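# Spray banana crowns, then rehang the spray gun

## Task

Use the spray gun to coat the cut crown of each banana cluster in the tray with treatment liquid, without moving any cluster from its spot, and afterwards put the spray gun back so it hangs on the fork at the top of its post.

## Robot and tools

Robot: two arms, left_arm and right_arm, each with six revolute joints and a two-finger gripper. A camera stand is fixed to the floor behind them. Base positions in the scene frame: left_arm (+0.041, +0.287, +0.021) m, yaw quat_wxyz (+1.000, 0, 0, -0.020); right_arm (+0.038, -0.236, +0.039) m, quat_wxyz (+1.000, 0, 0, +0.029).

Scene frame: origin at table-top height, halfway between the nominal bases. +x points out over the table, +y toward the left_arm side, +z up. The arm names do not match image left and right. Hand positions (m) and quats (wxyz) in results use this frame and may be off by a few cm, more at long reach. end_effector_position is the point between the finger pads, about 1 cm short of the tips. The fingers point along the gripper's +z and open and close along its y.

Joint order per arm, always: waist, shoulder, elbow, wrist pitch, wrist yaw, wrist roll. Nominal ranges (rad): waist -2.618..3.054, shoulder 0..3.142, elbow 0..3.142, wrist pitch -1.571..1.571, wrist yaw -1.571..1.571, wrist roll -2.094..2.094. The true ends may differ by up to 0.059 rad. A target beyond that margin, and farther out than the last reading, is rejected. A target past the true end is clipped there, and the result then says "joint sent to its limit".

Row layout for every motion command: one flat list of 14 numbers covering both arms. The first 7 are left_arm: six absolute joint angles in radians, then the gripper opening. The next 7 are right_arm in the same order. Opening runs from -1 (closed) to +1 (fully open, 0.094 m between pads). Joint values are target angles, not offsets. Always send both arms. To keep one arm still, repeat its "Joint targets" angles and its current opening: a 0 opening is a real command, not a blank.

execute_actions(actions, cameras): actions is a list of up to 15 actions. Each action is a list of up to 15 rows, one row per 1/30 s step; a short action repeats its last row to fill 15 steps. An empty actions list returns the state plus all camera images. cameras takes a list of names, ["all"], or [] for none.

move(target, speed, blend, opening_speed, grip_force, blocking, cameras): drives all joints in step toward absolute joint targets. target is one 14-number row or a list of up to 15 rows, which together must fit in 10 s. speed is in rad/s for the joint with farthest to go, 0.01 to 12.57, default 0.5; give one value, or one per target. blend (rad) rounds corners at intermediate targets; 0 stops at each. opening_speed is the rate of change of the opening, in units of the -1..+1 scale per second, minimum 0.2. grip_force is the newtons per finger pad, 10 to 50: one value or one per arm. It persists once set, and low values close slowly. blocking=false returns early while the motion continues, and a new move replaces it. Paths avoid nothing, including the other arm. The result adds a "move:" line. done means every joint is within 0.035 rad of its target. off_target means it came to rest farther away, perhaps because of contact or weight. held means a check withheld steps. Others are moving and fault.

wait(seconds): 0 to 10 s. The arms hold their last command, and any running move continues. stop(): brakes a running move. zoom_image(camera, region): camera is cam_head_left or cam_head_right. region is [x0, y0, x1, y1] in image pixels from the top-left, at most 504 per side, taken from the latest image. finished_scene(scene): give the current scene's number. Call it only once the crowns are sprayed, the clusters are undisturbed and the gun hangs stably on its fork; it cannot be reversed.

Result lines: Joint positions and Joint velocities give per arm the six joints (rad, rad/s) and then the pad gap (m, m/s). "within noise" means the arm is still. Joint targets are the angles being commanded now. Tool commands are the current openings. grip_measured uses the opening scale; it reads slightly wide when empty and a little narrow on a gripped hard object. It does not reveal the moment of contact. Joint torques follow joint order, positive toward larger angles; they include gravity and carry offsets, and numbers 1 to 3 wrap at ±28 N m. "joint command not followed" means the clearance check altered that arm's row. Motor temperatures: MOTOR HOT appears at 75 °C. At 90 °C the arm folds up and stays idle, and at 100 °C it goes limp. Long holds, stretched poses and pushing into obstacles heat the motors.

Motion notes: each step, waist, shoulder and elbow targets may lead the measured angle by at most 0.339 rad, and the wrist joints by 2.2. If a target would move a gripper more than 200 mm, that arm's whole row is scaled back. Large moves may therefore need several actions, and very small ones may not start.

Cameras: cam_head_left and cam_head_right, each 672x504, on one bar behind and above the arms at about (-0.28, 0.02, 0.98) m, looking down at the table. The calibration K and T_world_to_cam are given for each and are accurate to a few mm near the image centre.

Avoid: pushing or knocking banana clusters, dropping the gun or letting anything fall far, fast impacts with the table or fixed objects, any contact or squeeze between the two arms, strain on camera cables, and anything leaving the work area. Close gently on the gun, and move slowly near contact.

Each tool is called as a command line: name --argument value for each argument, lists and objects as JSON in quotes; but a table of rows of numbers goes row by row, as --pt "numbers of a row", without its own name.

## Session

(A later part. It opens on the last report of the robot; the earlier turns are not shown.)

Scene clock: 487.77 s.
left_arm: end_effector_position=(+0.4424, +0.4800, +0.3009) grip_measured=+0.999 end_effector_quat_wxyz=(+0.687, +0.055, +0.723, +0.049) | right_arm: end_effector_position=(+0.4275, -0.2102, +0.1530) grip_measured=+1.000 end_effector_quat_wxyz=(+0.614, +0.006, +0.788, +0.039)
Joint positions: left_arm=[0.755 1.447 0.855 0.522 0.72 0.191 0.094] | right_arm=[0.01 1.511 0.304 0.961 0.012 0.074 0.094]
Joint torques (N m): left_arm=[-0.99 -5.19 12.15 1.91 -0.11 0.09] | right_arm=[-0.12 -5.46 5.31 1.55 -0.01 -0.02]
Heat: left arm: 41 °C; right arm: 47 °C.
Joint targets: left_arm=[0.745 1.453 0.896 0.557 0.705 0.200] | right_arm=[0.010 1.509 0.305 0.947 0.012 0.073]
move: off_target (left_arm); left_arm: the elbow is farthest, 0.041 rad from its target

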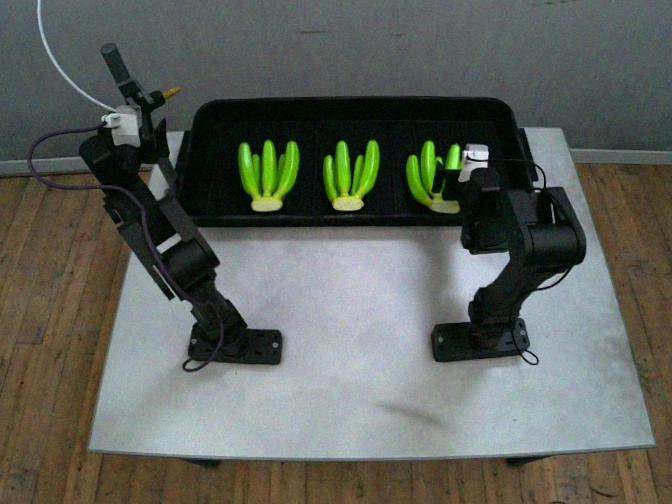

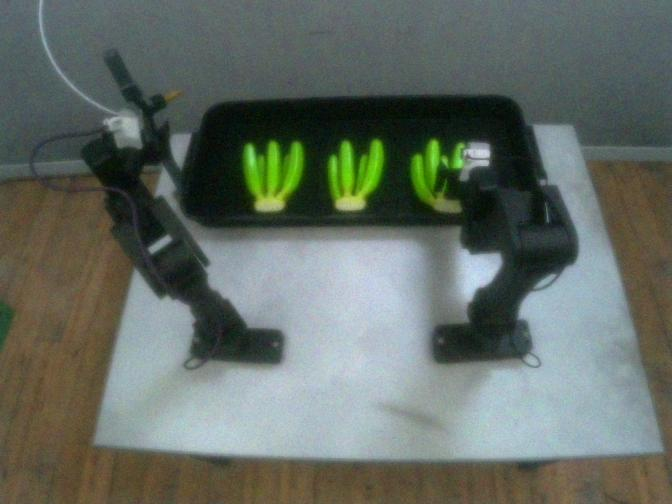

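move --pt "0.745 1.431 0.959 0.472 0.705 0.22 1 0.01 1.509 0.305 0.947 0.012 0.073 1" --pt "0.745 1.431 0.959 0.472 0.715 0.22 -0.6 0.01 1.509 0.305 0.947 0.012 0.073 1" --speed 0.15 --opening_speed 0.5 --cameras '["all"]'

zoom_image --camera "cam_head_left" --region '[90, 60, 210, 180]'

Scene clock: 505.13 s.
left_arm: end_effector_position=(+0.4432, +0.4823, +0.2992) grip_measured=-0.163 end_effector_quat_wxyz=(+0.668, +0.088, +0.735, +0.074) | right_arm: end_effector_position=(+0.4275, -0.2102, +0.1530) grip_measured=+1.000 end_effector_quat_wxyz=(+0.614, +0.006, +0.788, +0.039)
Joint positions: left_arm=[0.76 1.447 0.898 0.42 0.726 0.316 0.039] | right_arm=[0.01 1.511 0.304 0.961 0.012 0.074 0.094]
Joint torques (N m): left_arm=[-1.4 -7.2 14.13 2.06 -0.02 -0.89] | right_arm=[-0.05 -5.2 5.41 1.54 -0.01 -0.02]
Heat: left arm: 42 °C; right arm: 47 °C.
Joint targets: left_arm=[0.745 1.431 0.959 0.472 0.715 0.220] | right_arm=[0.010 1.509 0.305 0.947 0.012 0.073]
move: off_target (left_arm); target 2's new numbers were sent with left_arm's elbow 0.061 rad from that target; left_arm: the wrist roll is farthest, 0.096 rad from its target

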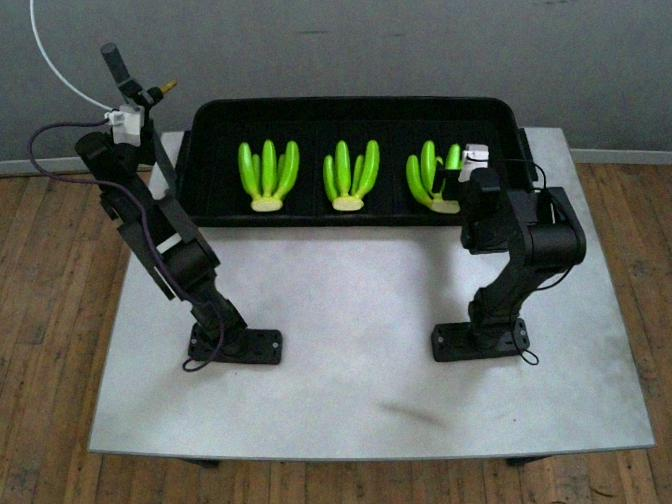

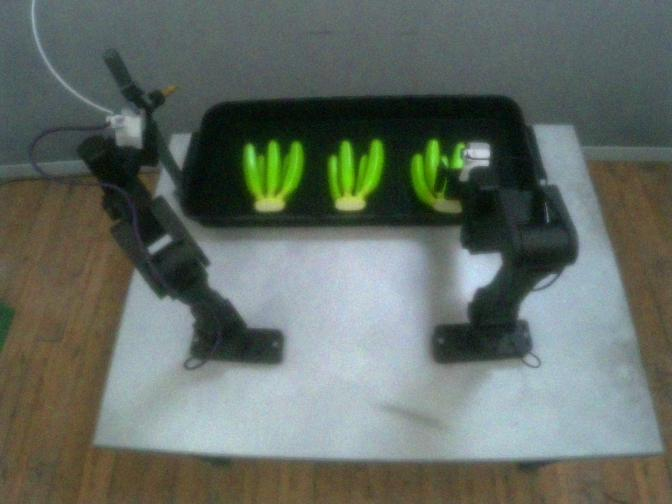

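Scaled by 4.200 from the camera's 672x504 image, which has a finer 960x720 frame.

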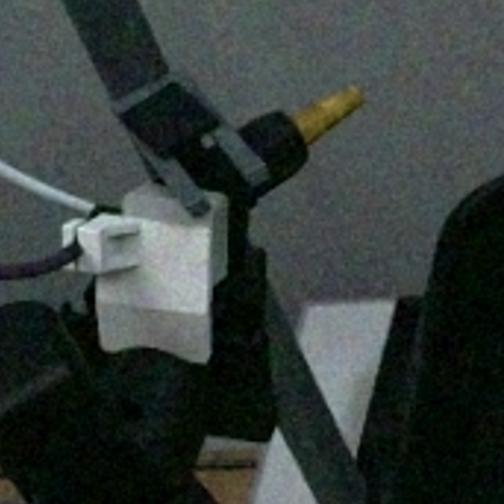

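move --pt "0.745 1.447 0.876 0.522 0.715 0.22 1 0.01 1.509 0.305 0.947 0.012 0.073 1" --pt "0.896 1.28 0.762 0.518 0.856 0.2 1 0.01 1.509 0.305 0.947 0.012 0.073 1" --pt "1.044 1.162 0.689 0.473 1.004 0.0 1 0.01 1.509 0.305 0.947 0.012 0.073 1" --pt "1.065 1.307 0.492 1.215 0.988 0 1 0.01 1.509 0.305 0.947 0.012 0.073 1" --speed 0.4 --blend '[0,0.05,0.05,0]' --cameras '["all"]'

zoom_image --camera "cam_head_left" --region '[90, 60, 210, 180]'

zoom_image --camera "cam_head_right" --region '[90, 60, 210, 180]'

Scene clock: 544.37 s.
left_arm: end_effector_position=(+0.3359, +0.4795, +0.3297) grip_measured=+0.998 end_effector_quat_wxyz=(+0.770, +0.112, +0.615, +0.130) | right_arm: end_effector_position=(+0.4275, -0.2102, +0.1530) grip_measured=+1.000 end_effector_quat_wxyz=(+0.614, +0.006, +0.788, +0.039)
Joint positions: left_arm=[1.057 1.298 0.507 1.202 0.991 -0.003 0.094] | right_arm=[0.01 1.511 0.304 0.961 0.012 0.074 0.094]
Joint torques (N m): left_arm=[0.8 -2.92 5.85 1.27 -0.3 0.07] | right_arm=[-0.06 -5.29 5.38 1.55 -0.01 0]
Heat: left arm: 43 °C; right arm: 47 °C.
Joint targets: left_arm=[1.065 1.307 0.492 1.215 0.988 0.000] | right_arm=[0.010 1.509 0.305 0.947 0.012 0.073]
move: done

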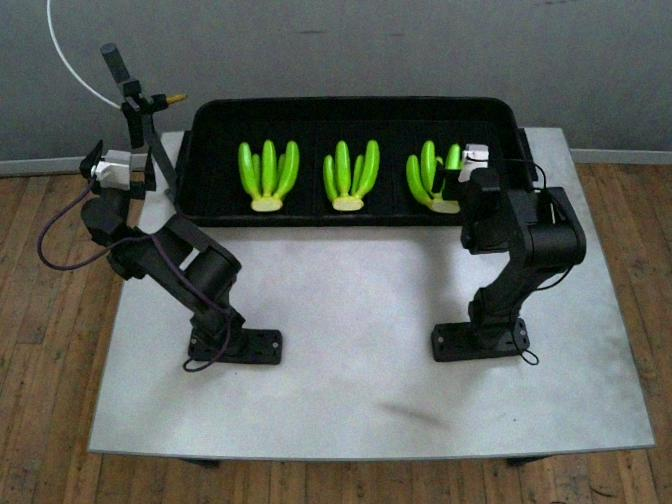

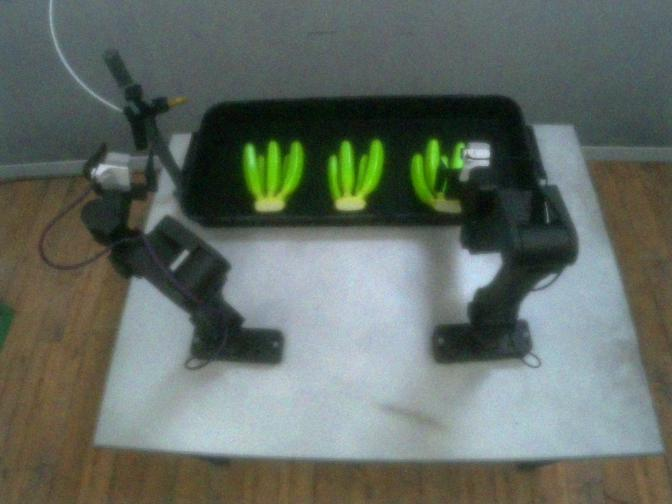

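Scaled by 4.200 from the camera's 672x504 image, which has a finer 960x720 frame.

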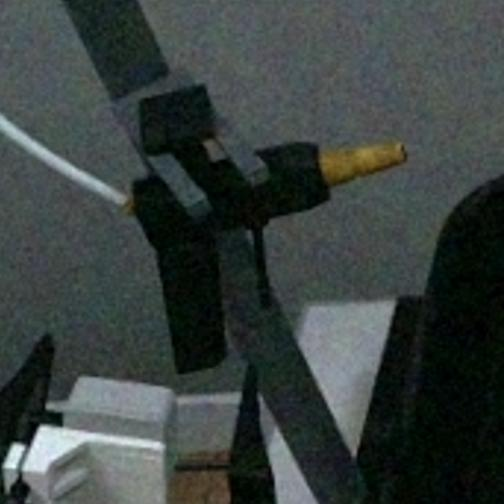

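Scaled by 4.200 from the camera's 672x504 image, which has a finer 960x720 frame.

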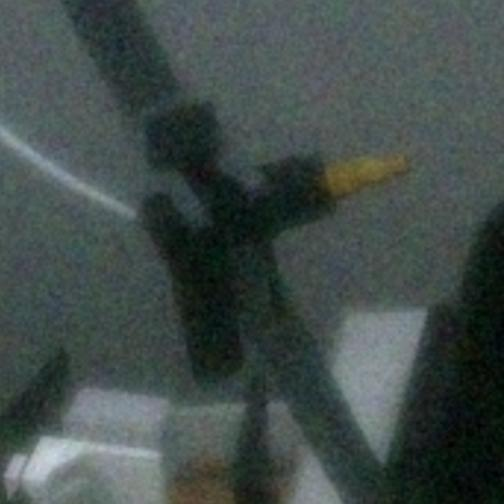

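move --pt "0.892 1.467 0.577 1.29 0.811 0 1 0.01 1.509 0.305 0.947 0.012 0.073 1" --pt "0.7585 1.629 0.698 1.331 0.678 0 1 0.01 1.509 0.305 0.947 0.012 0.073 1" --speed 0.2 --blend '[0.05,0]' --cameras '["all"]'

zoom_image --camera "cam_head_left" --region '[90, 60, 210, 180]'

zoom_image --camera "cam_head_right" --region '[90, 60, 210, 180]'

Scene clock: 554.57 s.
left_arm: end_effector_position=(+0.4307, +0.4777, +0.3156) grip_measured=+0.998 end_effector_quat_wxyz=(+0.793, +0.076, +0.597, +0.091) | right_arm: end_effector_position=(+0.4275, -0.2102, +0.1530) grip_measured=+1.000 end_effector_quat_wxyz=(+0.614, +0.006, +0.788, +0.039)
Joint positions: left_arm=[0.764 1.615 0.672 1.311 0.702 -0.003 0.094] | right_arm=[0.01 1.511 0.304 0.961 0.012 0.074 0.094]
Joint torques (N m): left_arm=[-0.53 -5.09 9.37 1.59 -0.48 0.07] | right_arm=[-0.08 -5.27 5.39 1.53 -0.03 0.01]
Heat: left arm: 42 °C; right arm: 47 °C.
Joint targets: left_arm=[0.758 1.629 0.698 1.331 0.678 0.000] | right_arm=[0.010 1.509 0.305 0.947 0.012 0.073]
move: done

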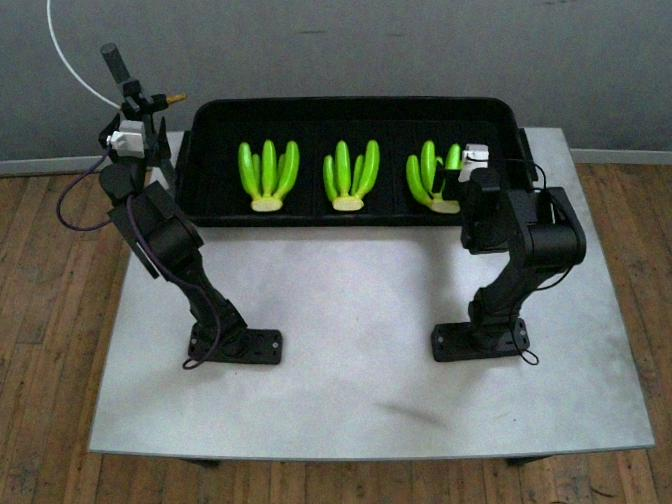

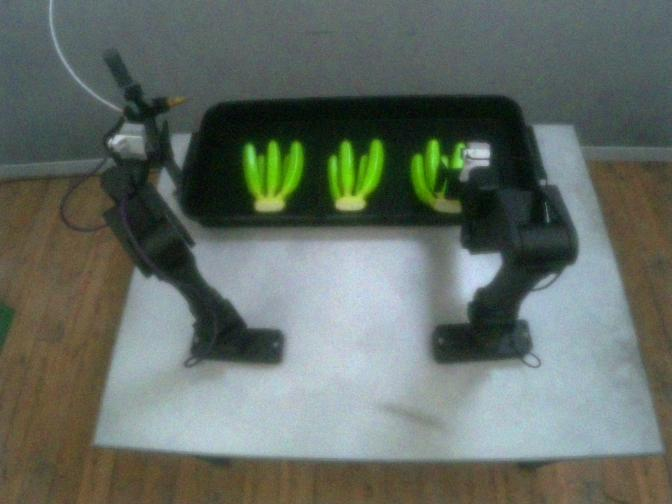

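Scaled by 4.200 from the camera's 672x504 image, which has a finer 960x720 frame.

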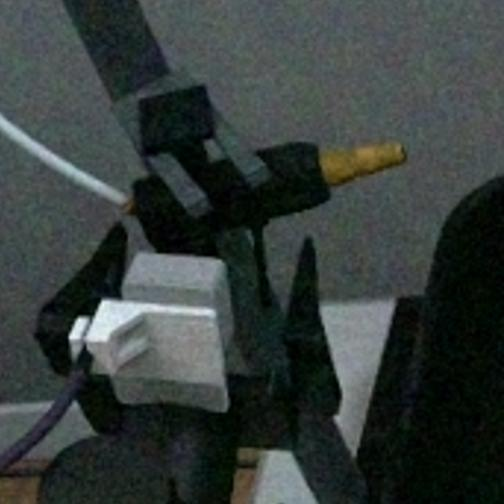

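Scaled by 4.200 from the camera's 672x504 image, which has a finer 960x720 frame.

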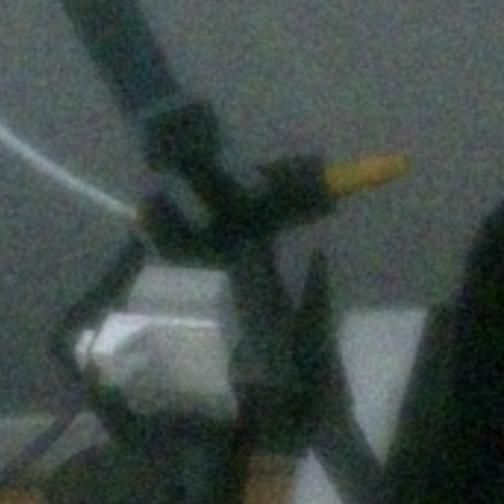

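move --target '[0.7585,1.629,0.698,1.331,0.69,0,-0.6,0.01,1.509,0.305,0.947,0.012,0.073,1]' --opening_speed 0.5 --cameras '["all"]'

zoom_image --camera "cam_head_left" --region '[90, 60, 210, 180]'

Scene clock: 564.30 s.
left_arm: end_effector_position=(+0.4312, +0.4772, +0.3138) grip_measured=-0.054 end_effector_quat_wxyz=(+0.792, +0.078, +0.599, +0.090) | right_arm: end_effector_position=(+0.4275, -0.2102, +0.1530) grip_measured=+1.000 end_effector_quat_wxyz=(+0.614, +0.006, +0.788, +0.039)
Joint positions: left_arm=[0.764 1.619 0.672 1.311 0.707 -0.001 0.044] | right_arm=[0.01 1.511 0.304 0.961 0.012 0.074 0.094]
Joint torques (N m): left_arm=[-0.53 -5.46 9.29 1.58 -0.36 0.04] | right_arm=[0.03 -5.3 5.48 1.53 -0.01 -0.03]
Heat: left arm: 41 °C; right arm: 47 °C.
Joint targets: left_arm=[0.758 1.629 0.698 1.331 0.690 0.000] | right_arm=[0.010 1.509 0.305 0.947 0.012 0.073]
move: done

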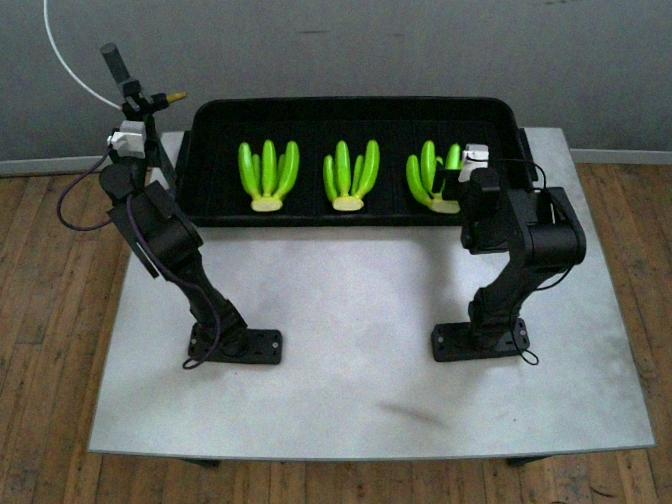

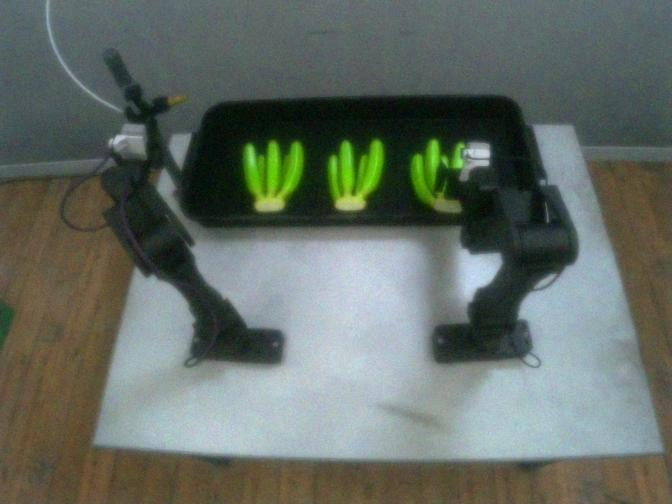

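Scaled by 4.200 from the camera's 672x504 image, which has a finer 960x720 frame.

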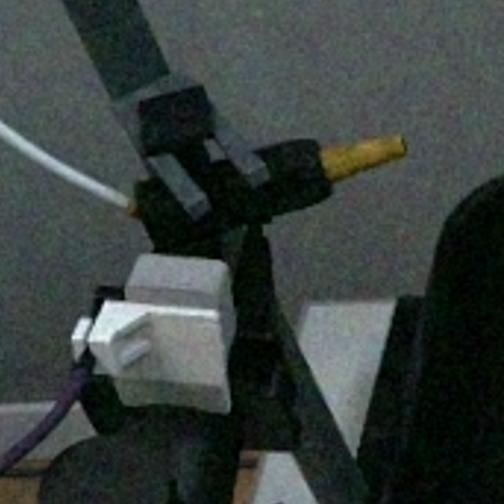

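move --target '[0.7585,1.55,0.762,1.188,0.69,0,-0.6,0.01,1.509,0.305,0.947,0.012,0.073,1]' --speed 0.1 --cameras '["all"]'

zoom_image --camera "cam_head_left" --region '[90, 60, 210, 180]'

Scene clock: 572.03 s.
left_arm: end_effector_position=(+0.4362, +0.4771, +0.3137) grip_measured=-0.057 end_effector_quat_wxyz=(+0.776, +0.085, +0.619, +0.083) | right_arm: end_effector_position=(+0.4275, -0.2102, +0.1530) grip_measured=+1.000 end_effector_quat_wxyz=(+0.614, +0.006, +0.788, +0.039)
Joint positions: left_arm=[0.764 1.586 0.707 1.178 0.732 0.04 0.044] | right_arm=[0.01 1.511 0.304 0.961 0.012 0.074 0.094]
Joint torques (N m): left_arm=[-0.57 -9.09 12.57 1.52 -0.66 -0.4] | right_arm=[0.03 -5.38 5.48 1.58 -0.03 -0.02]
Heat: left arm: 41 °C; right arm: 47 °C.
Joint targets: left_arm=[0.758 1.550 0.762 1.188 0.690 0.000] | right_arm=[0.010 1.509 0.305 0.947 0.012 0.073]
move: off_target (left_arm); left_arm: the elbow is farthest, 0.055 rad from its target

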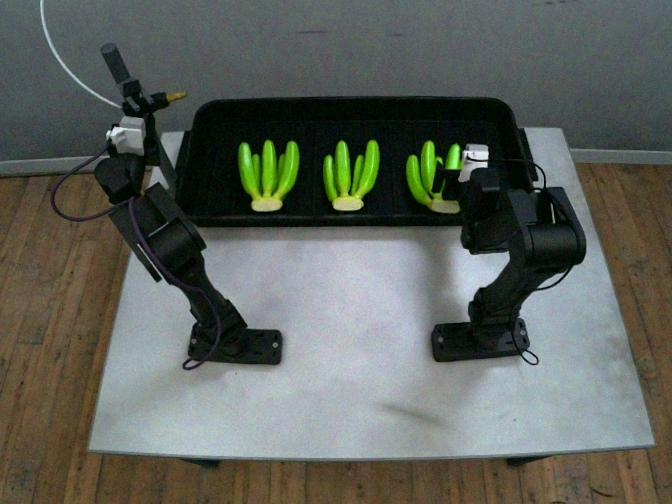

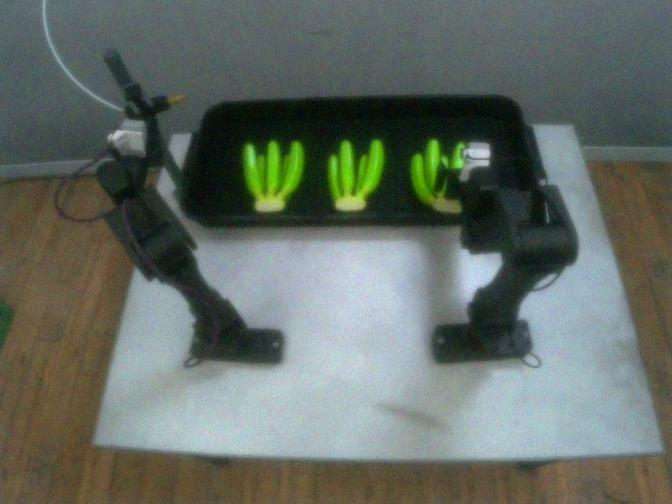

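Scaled by 4.200 from the camera's 672x504 image, which has a finer 960x720 frame.

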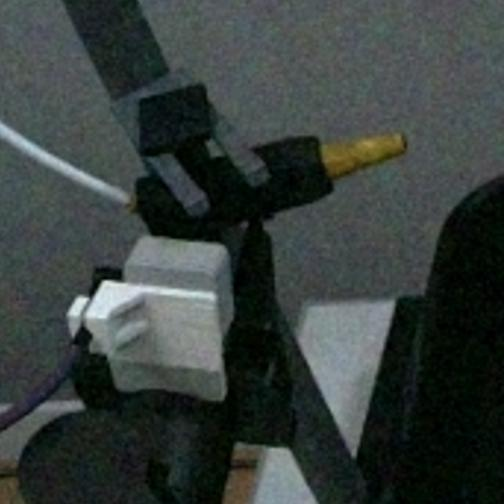

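move --pt "0.7585 1.629 0.698 1.331 0.69 0 -0.6 0.01 1.509 0.305 0.947 0.012 0.073 1" --pt "0.888 1.498 0.569 1.369 0.81 -0.06 -0.6 0.01 1.509 0.305 0.947 0.012 0.073 1" --pt "1.058 1.361 0.474 1.367 0.975 -0.135 -0.6 0.01 1.509 0.305 0.947 0.012 0.073 1" --speed 0.12 --blend '[0,0.03,0]' --cameras '["all"]'

zoom_image --camera "cam_head_left" --region '[80, 40, 220, 180]'

zoom_image --camera "cam_head_right" --region '[80, 40, 220, 180]'

Scene clock: 593.10 s.
left_arm: end_effector_position=(+0.3475, +0.4781, +0.3192) grip_measured=-0.342 end_effector_quat_wxyz=(+0.784, +0.084, +0.610, +0.080) | right_arm: end_effector_position=(+0.4275, -0.2102, +0.1530) grip_measured=+1.000 end_effector_quat_wxyz=(+0.614, +0.006, +0.788, +0.039)
Joint positions: left_arm=[1.018 1.395 0.497 1.337 0.968 -0.13 0.031] | right_arm=[0.01 1.511 0.304 0.961 0.012 0.074 0.094]
Joint torques (N m): left_arm=[4 -7.09 4.57 1.48 -0.17 -0.06] | right_arm=[-0.2 -5.09 5.49 1.53 -0.01 0]
Heat: left arm: 41 °C; right arm: 47 °C.
Joint targets: left_arm=[1.058 1.361 0.474 1.367 0.975 -0.135] | right_arm=[0.010 1.509 0.305 0.947 0.012 0.073]
move: off_target (left_arm); left_arm: the waist is farthest, 0.040 rad from its target

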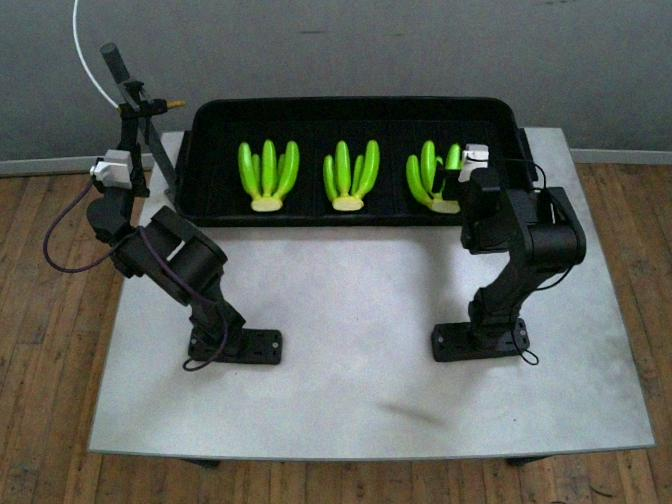

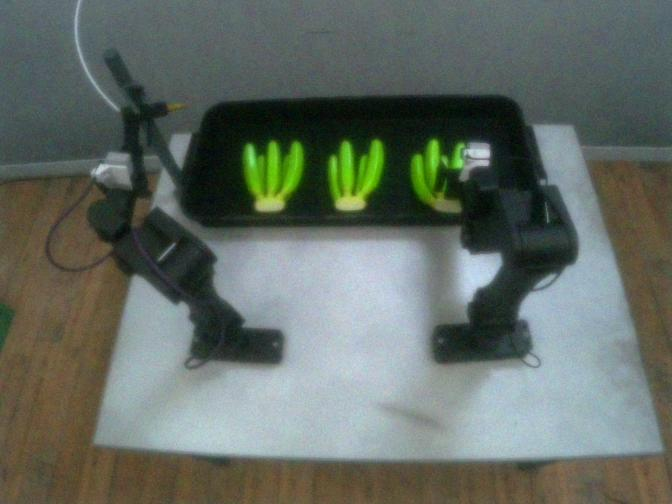

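Scaled by 3.600 from the camera's 672x504 image, which has a finer 960x720 frame.

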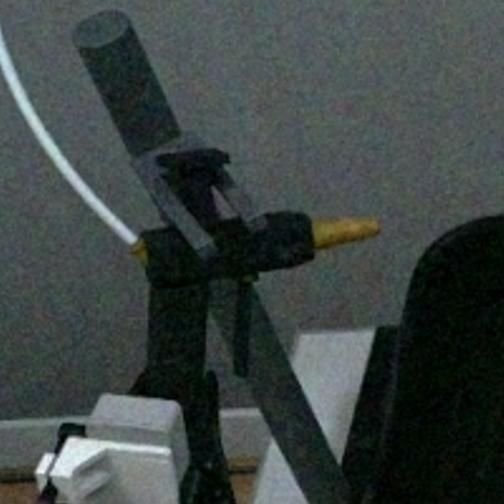

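Scaled by 3.600 from the camera's 672x504 image, which has a finer 960x720 frame.

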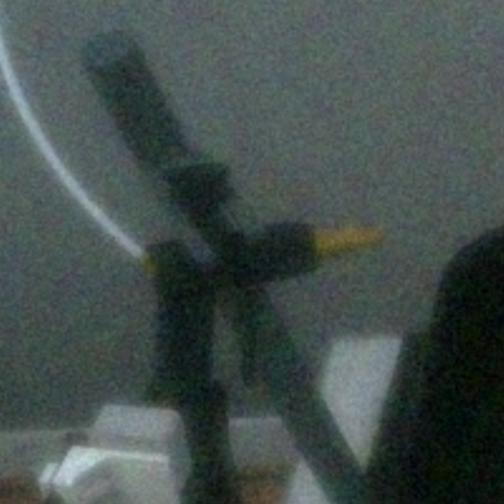

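move --pt "0.888 1.498 0.569 1.369 0.81 -0.06 -0.5 0.01 1.509 0.305 0.947 0.012 0.073 1" --pt "0.7585 1.629 0.698 1.331 0.69 0 0.0 0.01 1.509 0.305 0.947 0.012 0.073 1" --pt "0.892 1.467 0.577 1.29 0.811 0 0.0 0.01 1.509 0.305 0.947 0.012 0.073 1" --pt "1.065 1.307 0.492 1.215 0.988 0 1 0.01 1.509 0.305 0.947 0.012 0.073 1" --speed 0.25 --blend '[0.03,0,0.05,0]' --opening_speed 1.5 --cameras '["all"]'

zoom_image --camera "cam_head_left" --region '[90, 60, 210, 180]'

move --pt "0.892 1.467 0.577 1.29 0.811 0 1 0.01 1.509 0.305 0.947 0.012 0.073 1" --pt "0.7585 1.629 0.698 1.331 0.678 0 1 0.01 1.509 0.305 0.947 0.012 0.073 1" --pt "0.7585 1.629 0.698 1.331 0.69 0 -0.6 0.01 1.509 0.305 0.947 0.012 0.073 1" --speed 0.2 --opening_speed 0.6 --blend '[0.05,0,0]' --cameras '["all"]'

zoom_image --camera "cam_head_left" --region '[90, 60, 210, 180]'

Scene clock: 622.00 s.
left_arm: end_effector_position=(+0.3376, +0.4842, +0.3253) grip_measured=+0.998 end_effector_quat_wxyz=(+0.770, +0.105, +0.617, +0.127) | right_arm: end_effector_position=(+0.4275, -0.2102, +0.1530) grip_measured=+1.000 end_effector_quat_wxyz=(+0.614, +0.006, +0.788, +0.039)
Joint positions: left_arm=[1.059 1.326 0.508 1.223 0.986 -0.011 0.094] | right_arm=[0.01 1.511 0.304 0.961 0.012 0.074 0.094]
Joint torques (N m): left_arm=[0.68 -5.34 5.61 1.12 -0.21 0.12] | right_arm=[-0.02 -5.44 5.44 1.56 -0.05 0.01]
Motor temperatures (°C): left_arm=[28 35 34 40 27 27 29] | right_arm=[27 30 36 47 29 24 29]
Heat: left arm: 40 °C; right arm: 47 °C.
Joint targets: left_arm=[1.065 1.307 0.492 1.215 0.988 0.000] | right_arm=[0.010 1.509 0.305 0.947 0.012 0.073]
move: done; target 2's new numbers were sent with left_arm's elbow 0.041 rad from that target

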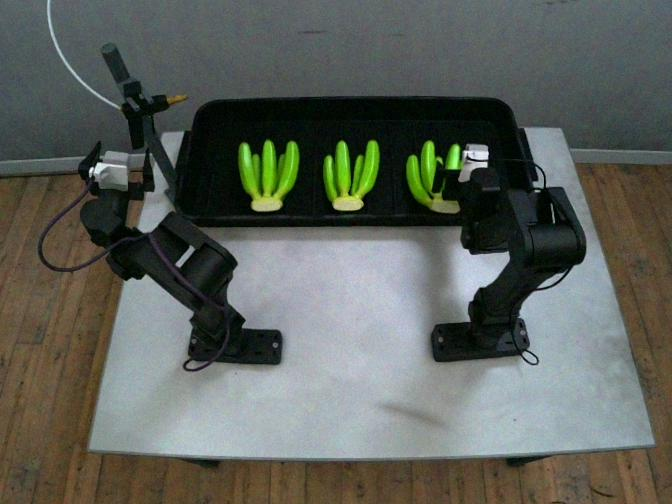

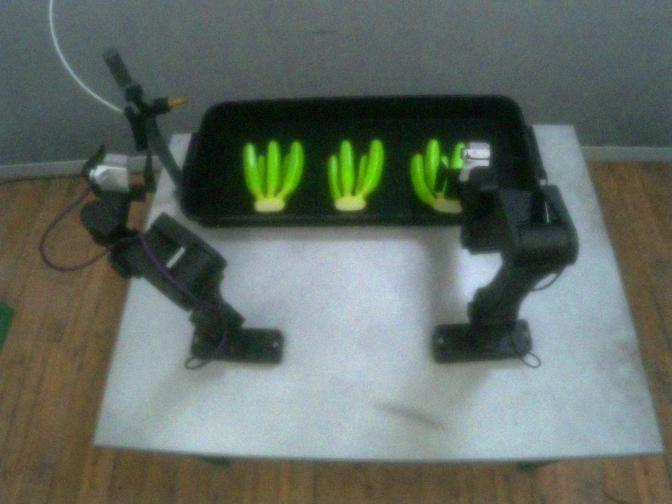

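Scaled by 4.200 from the camera's 672x504 image, which has a finer 960x720 frame.

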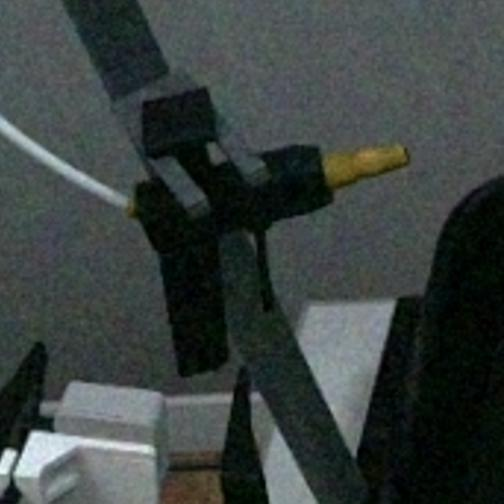

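Scene clock: 628.00 s.
left_arm: end_effector_position=(+0.4316, +0.4760, +0.3139) grip_measured=-0.057 end_effector_quat_wxyz=(+0.792, +0.078, +0.599, +0.087) | right_arm: end_effector_position=(+0.4275, -0.2102, +0.1530) grip_measured=+1.000 end_effector_quat_wxyz=(+0.614, +0.006, +0.788, +0.039)
Joint positions: left_arm=[0.762 1.618 0.672 1.311 0.709 -0.003 0.044] | right_arm=[0.01 1.511 0.304 0.961 0.012 0.074 0.094]
Joint torques (N m): left_arm=[-0.35 -5.37 9.33 1.56 -0.36 0.07] | right_arm=[-0.06 -5.27 5.5 1.52 -0.04 0.01]
Heat: left arm: 40 °C; right arm: 47 °C.
Joint targets: left_arm=[0.759 1.629 0.698 1.331 0.690 0.000] | right_arm=[0.010 1.509 0.305 0.947 0.012 0.073]
move: done

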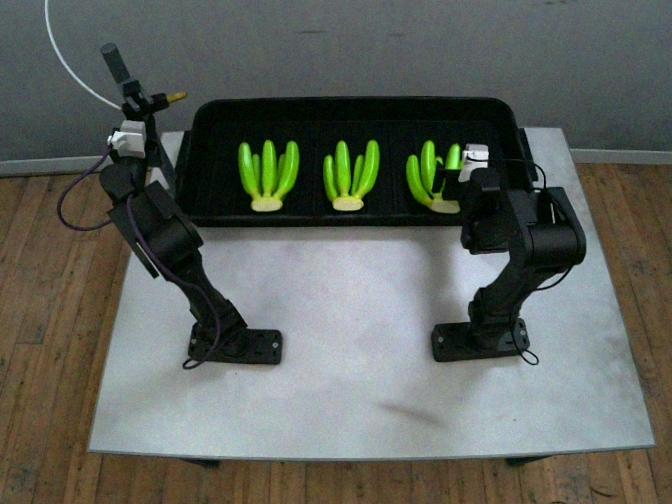

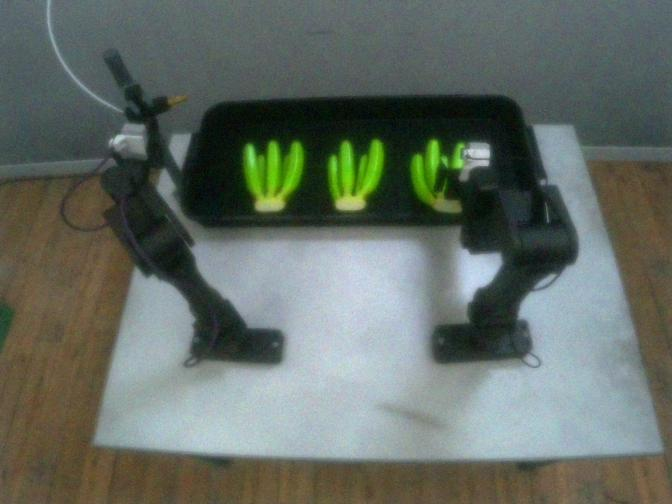

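Scaled by 4.200 from the camera's 672x504 image, which has a finer 960x720 frame.

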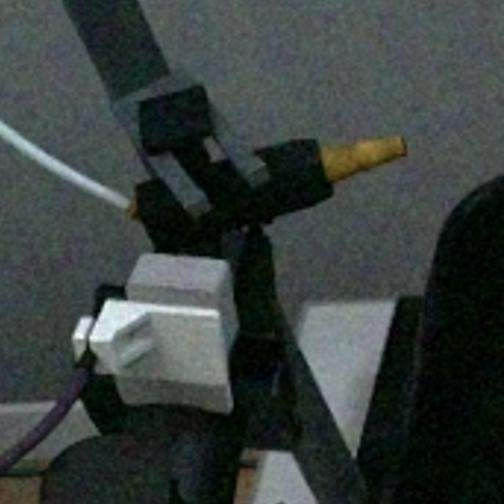

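move --pt "0.7585 1.489 0.837 1.09 0.70 0 -0.6 0.01 1.509 0.305 0.947 0.012 0.073 1" --speed 0.1 --cameras '["all"]'

zoom_image --camera "cam_head_left" --region '[90, 60, 210, 180]'

Scene clock: 643.53 s.
left_arm: end_effector_position=(+0.4397, +0.4749, +0.3147) grip_measured=-0.059 end_effector_quat_wxyz=(+0.758, +0.090, +0.642, +0.072) | right_arm: end_effector_position=(+0.4275, -0.2102, +0.1530) grip_measured=+1.000 end_effector_quat_wxyz=(+0.614, +0.006, +0.788, +0.039)
Joint positions: left_arm=[0.762 1.542 0.746 1.015 0.755 0.083 0.044] | right_arm=[0.01 1.511 0.304 0.961 0.012 0.074 0.094]
Joint torques (N m): left_arm=[-0.27 -10.58 16.51 2.2 -0.76 -0.83] | right_arm=[-0.13 -5.34 5.44 1.53 0 -0.02]
Heat: left arm: 40 °C; right arm: 47 °C.
Joint targets: left_arm=[0.759 1.489 0.837 1.090 0.700 0.000] | right_arm=[0.010 1.509 0.305 0.947 0.012 0.073]
move: off_target (left_arm); left_arm: the elbow is farthest, 0.091 rad from its target

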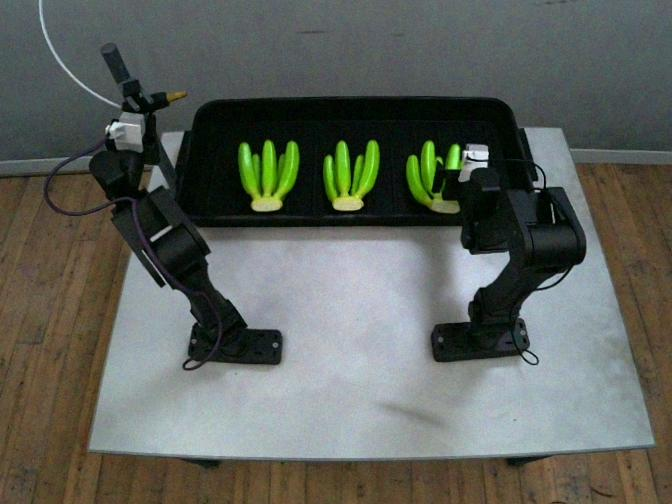

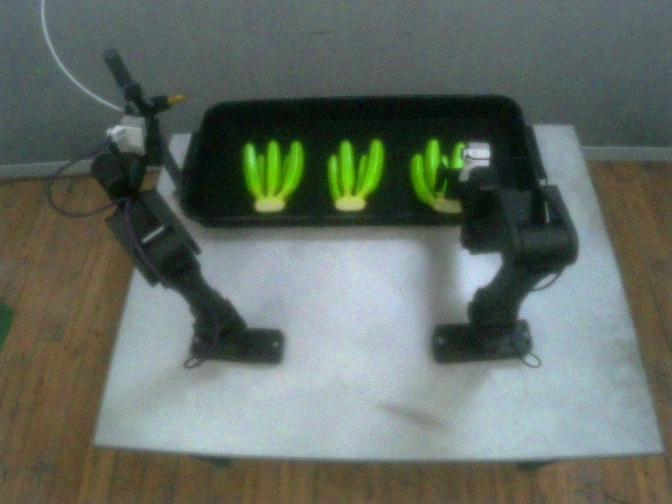

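Scaled by 4.200 from the camera's 672x504 image, which has a finer 960x720 frame.

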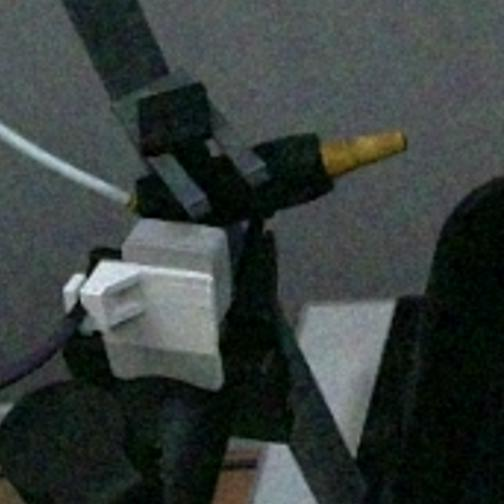

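move --pt "0.7585 1.629 0.698 1.331 0.69 0 -0.5 0.01 1.509 0.305 0.947 0.012 0.073 1" --pt "0.7585 1.629 0.698 1.331 0.69 0 0.1 0.01 1.509 0.305 0.947 0.012 0.073 1" --pt "0.892 1.467 0.577 1.29 0.811 0 0.1 0.01 1.509 0.305 0.947 0.012 0.073 1" --pt "1.065 1.307 0.492 1.215 0.988 0 1 0.01 1.509 0.305 0.947 0.012 0.073 1" --pt "0.38 1.094 0.294 1.15 -0.169 0.25 1 0.01 1.509 0.305 0.947 0.012 0.073 1" --speed '[0.4,0.4,0.4,0.4,0.8]' --blend '[0,0,0.05,0.05,0]' --opening_speed 2 --cameras '["all"]'

zoom_image --camera "cam_head_left" --region '[90, 60, 210, 180]'

Scene clock: 703.20 s.
left_arm: end_effector_position=(+0.3603, +0.4319, +0.3287) grip_measured=+0.998 end_effector_quat_wxyz=(+0.771, -0.089, +0.566, +0.280) | right_arm: end_effector_position=(+0.4275, -0.2102, +0.1530) grip_measured=+1.000 end_effector_quat_wxyz=(+0.614, +0.006, +0.788, +0.039)
Joint positions: left_arm=[0.387 1.111 0.309 1.157 -0.147 0.246 0.094] | right_arm=[0.01 1.511 0.304 0.961 0.012 0.074 0.094]
Joint torques (N m): left_arm=[-0.66 -3.84 6.2 1.46 -0.24 0.08] | right_arm=[-0.02 -5.34 5.55 1.49 -0.05 0]
Motor temperatures (°C): left_arm=[27 40 43 45 27 27 29] | right_arm=[27 30 36 47 29 24 29]
Heat: left arm: 45 °C; right arm: 47 °C.
Joint targets: left_arm=[0.380 1.094 0.294 1.150 -0.169 0.250] | right_arm=[0.010 1.509 0.305 0.947 0.012 0.073]
move: done; blend cut to 0 rad at target 4; target 2's new numbers were sent with left_arm's wrist pitch 0.052 rad from that target

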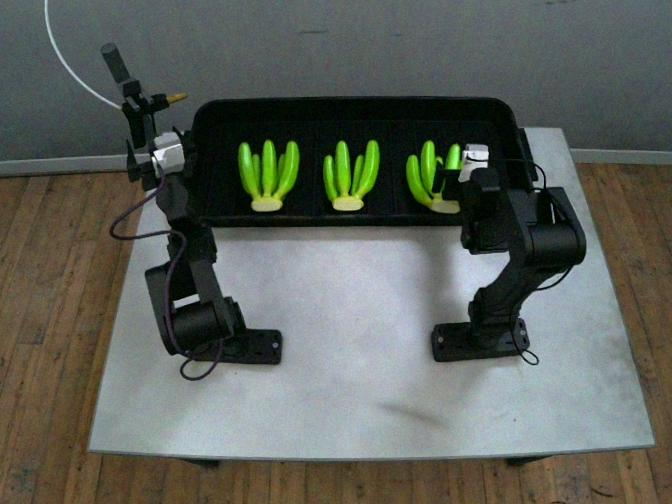

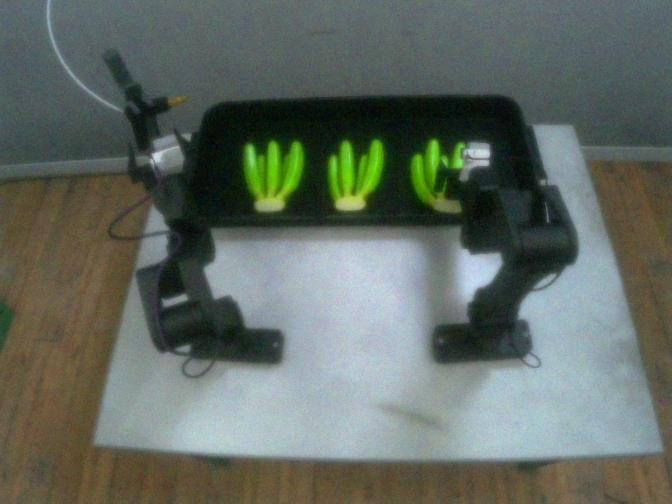

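Scaled by 4.200 from the camera's 672x504 image, which has a finer 960x720 frame.

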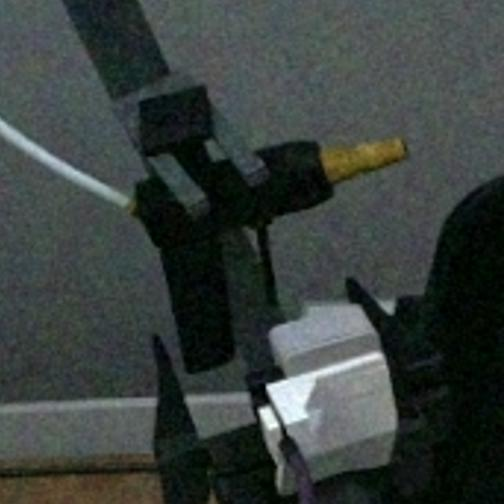

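move --pt "0.337 1.199 0.222 1.327 -0.21 0.25 1 0.01 1.509 0.305 0.947 0.012 0.073 1" --pt "0.387 1.427 0.364 1.413 -0.163 0.25 1 0.01 1.509 0.305 0.947 0.012 0.073 1" --pt "0.419 1.6 0.522 1.428 -0.133 0.25 1 0.01 1.509 0.305 0.947 0.012 0.073 1" --speed 0.2 --blend '[0,0.05,0]' --cameras '["all"]'

zoom_image --camera "cam_head_left" --region '[90, 60, 210, 180]'

zoom_image --camera "cam_head_right" --region '[90, 60, 210, 180]'

Scene clock: 736.27 s.
left_arm: end_effector_position=(+0.4299, +0.4667, +0.2918) grip_measured=+0.998 end_effector_quat_wxyz=(+0.757, -0.093, +0.581, +0.285) | right_arm: end_effector_position=(+0.4275, -0.2102, +0.1530) grip_measured=+1.000 end_effector_quat_wxyz=(+0.614, +0.006, +0.788, +0.039)
Joint positions: left_arm=[0.412 1.587 0.498 1.403 -0.139 0.246 0.094] | right_arm=[0.01 1.511 0.304 0.961 0.012 0.074 0.094]
Joint torques (N m): left_arm=[0.7 -4.57 8.72 1.79 0.07 0.07] | right_arm=[-0.17 -5.48 5.41 1.47 -0.01 0.01]
Motor temperatures (°C): left_arm=[27 34 36 42 27 27 28] | right_arm=[27 30 36 47 29 24 29]
Heat: left arm: 42 °C; right arm: 47 °C.
Joint targets: left_arm=[0.419 1.600 0.522 1.428 -0.133 0.250] | right_arm=[0.010 1.509 0.305 0.947 0.012 0.073]
move: done

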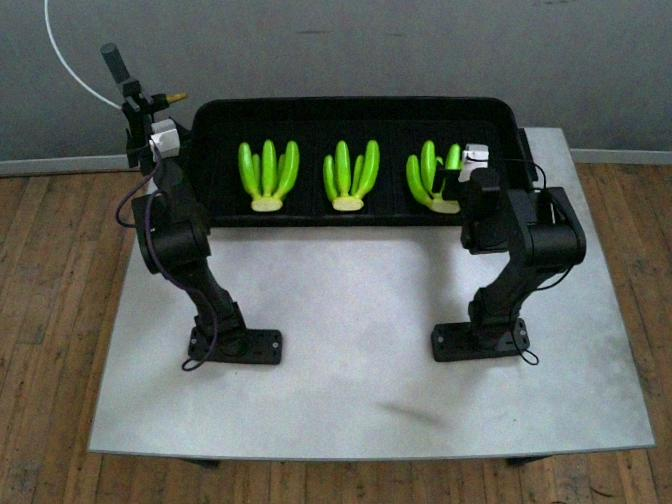

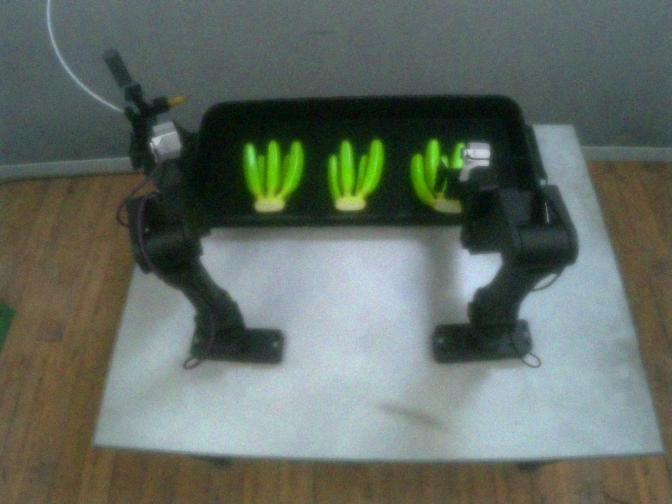

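Scaled by 4.200 from the camera's 672x504 image, which has a finer 960x720 frame.

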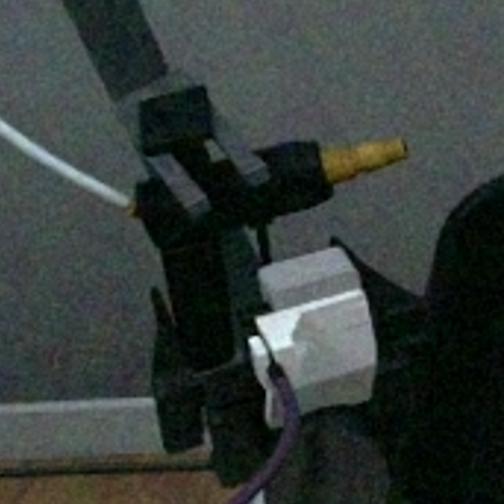

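Scaled by 4.200 from the camera's 672x504 image, which has a finer 960x720 frame.

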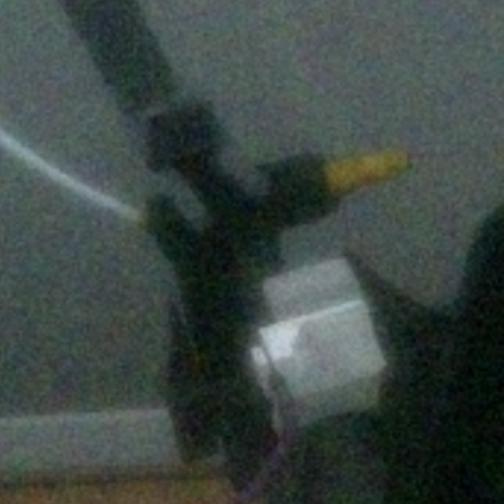

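move --pt "0.449 1.583 0.572 1.361 -0.104 0.25 1 0.01 1.509 0.305 0.947 0.012 0.073 1" --pt "0.449 1.583 0.572 1.361 -0.104 0.25 -0.6 0.01 1.509 0.305 0.947 0.012 0.073 1" --speed 0.15 --opening_speed 0.6 --cameras '["all"]'

zoom_image --camera "cam_head_left" --region '[90, 60, 210, 180]'

Scene clock: 749.03 s.
left_arm: end_effector_position=(+0.4310, +0.4841, +0.3045) grip_measured=-0.134 end_effector_quat_wxyz=(+0.755, -0.100, +0.574, +0.300) | right_arm: end_effector_position=(+0.4275, -0.2102, +0.1530) grip_measured=+1.000 end_effector_quat_wxyz=(+0.614, +0.006, +0.788, +0.039)
Joint positions: left_arm=[0.451 1.587 0.55 1.366 -0.131 0.251 0.041] | right_arm=[0.01 1.511 0.304 0.961 0.012 0.074 0.094]
Joint torques (N m): left_arm=[-0.25 -5.98 8.72 1.48 0.36 0.05] | right_arm=[0.16 -5.3 5.45 1.56 -0.01 0.01]
Heat: left arm: 42 °C; right arm: 47 °C.
Joint targets: left_arm=[0.449 1.583 0.572 1.361 -0.104 0.250] | right_arm=[0.010 1.509 0.305 0.947 0.012 0.073]
move: done

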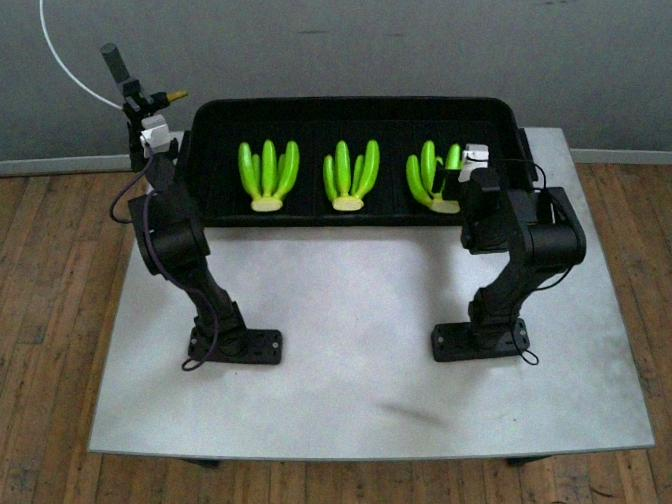

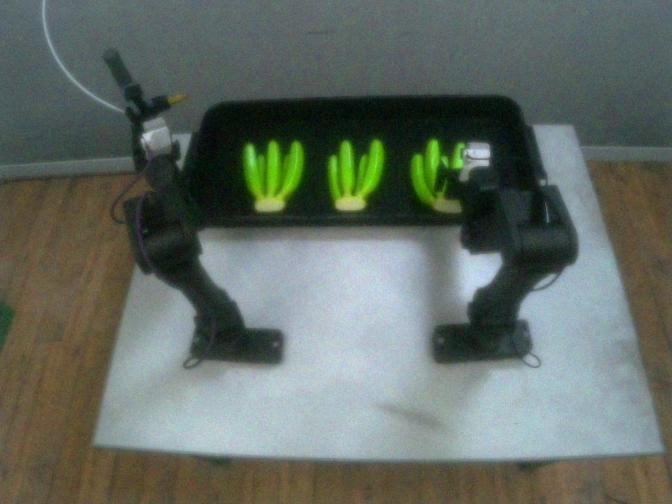

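Scaled by 4.200 from the camera's 672x504 image, which has a finer 960x720 frame.

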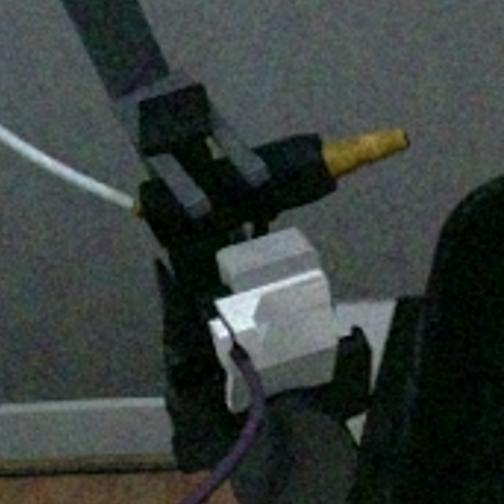

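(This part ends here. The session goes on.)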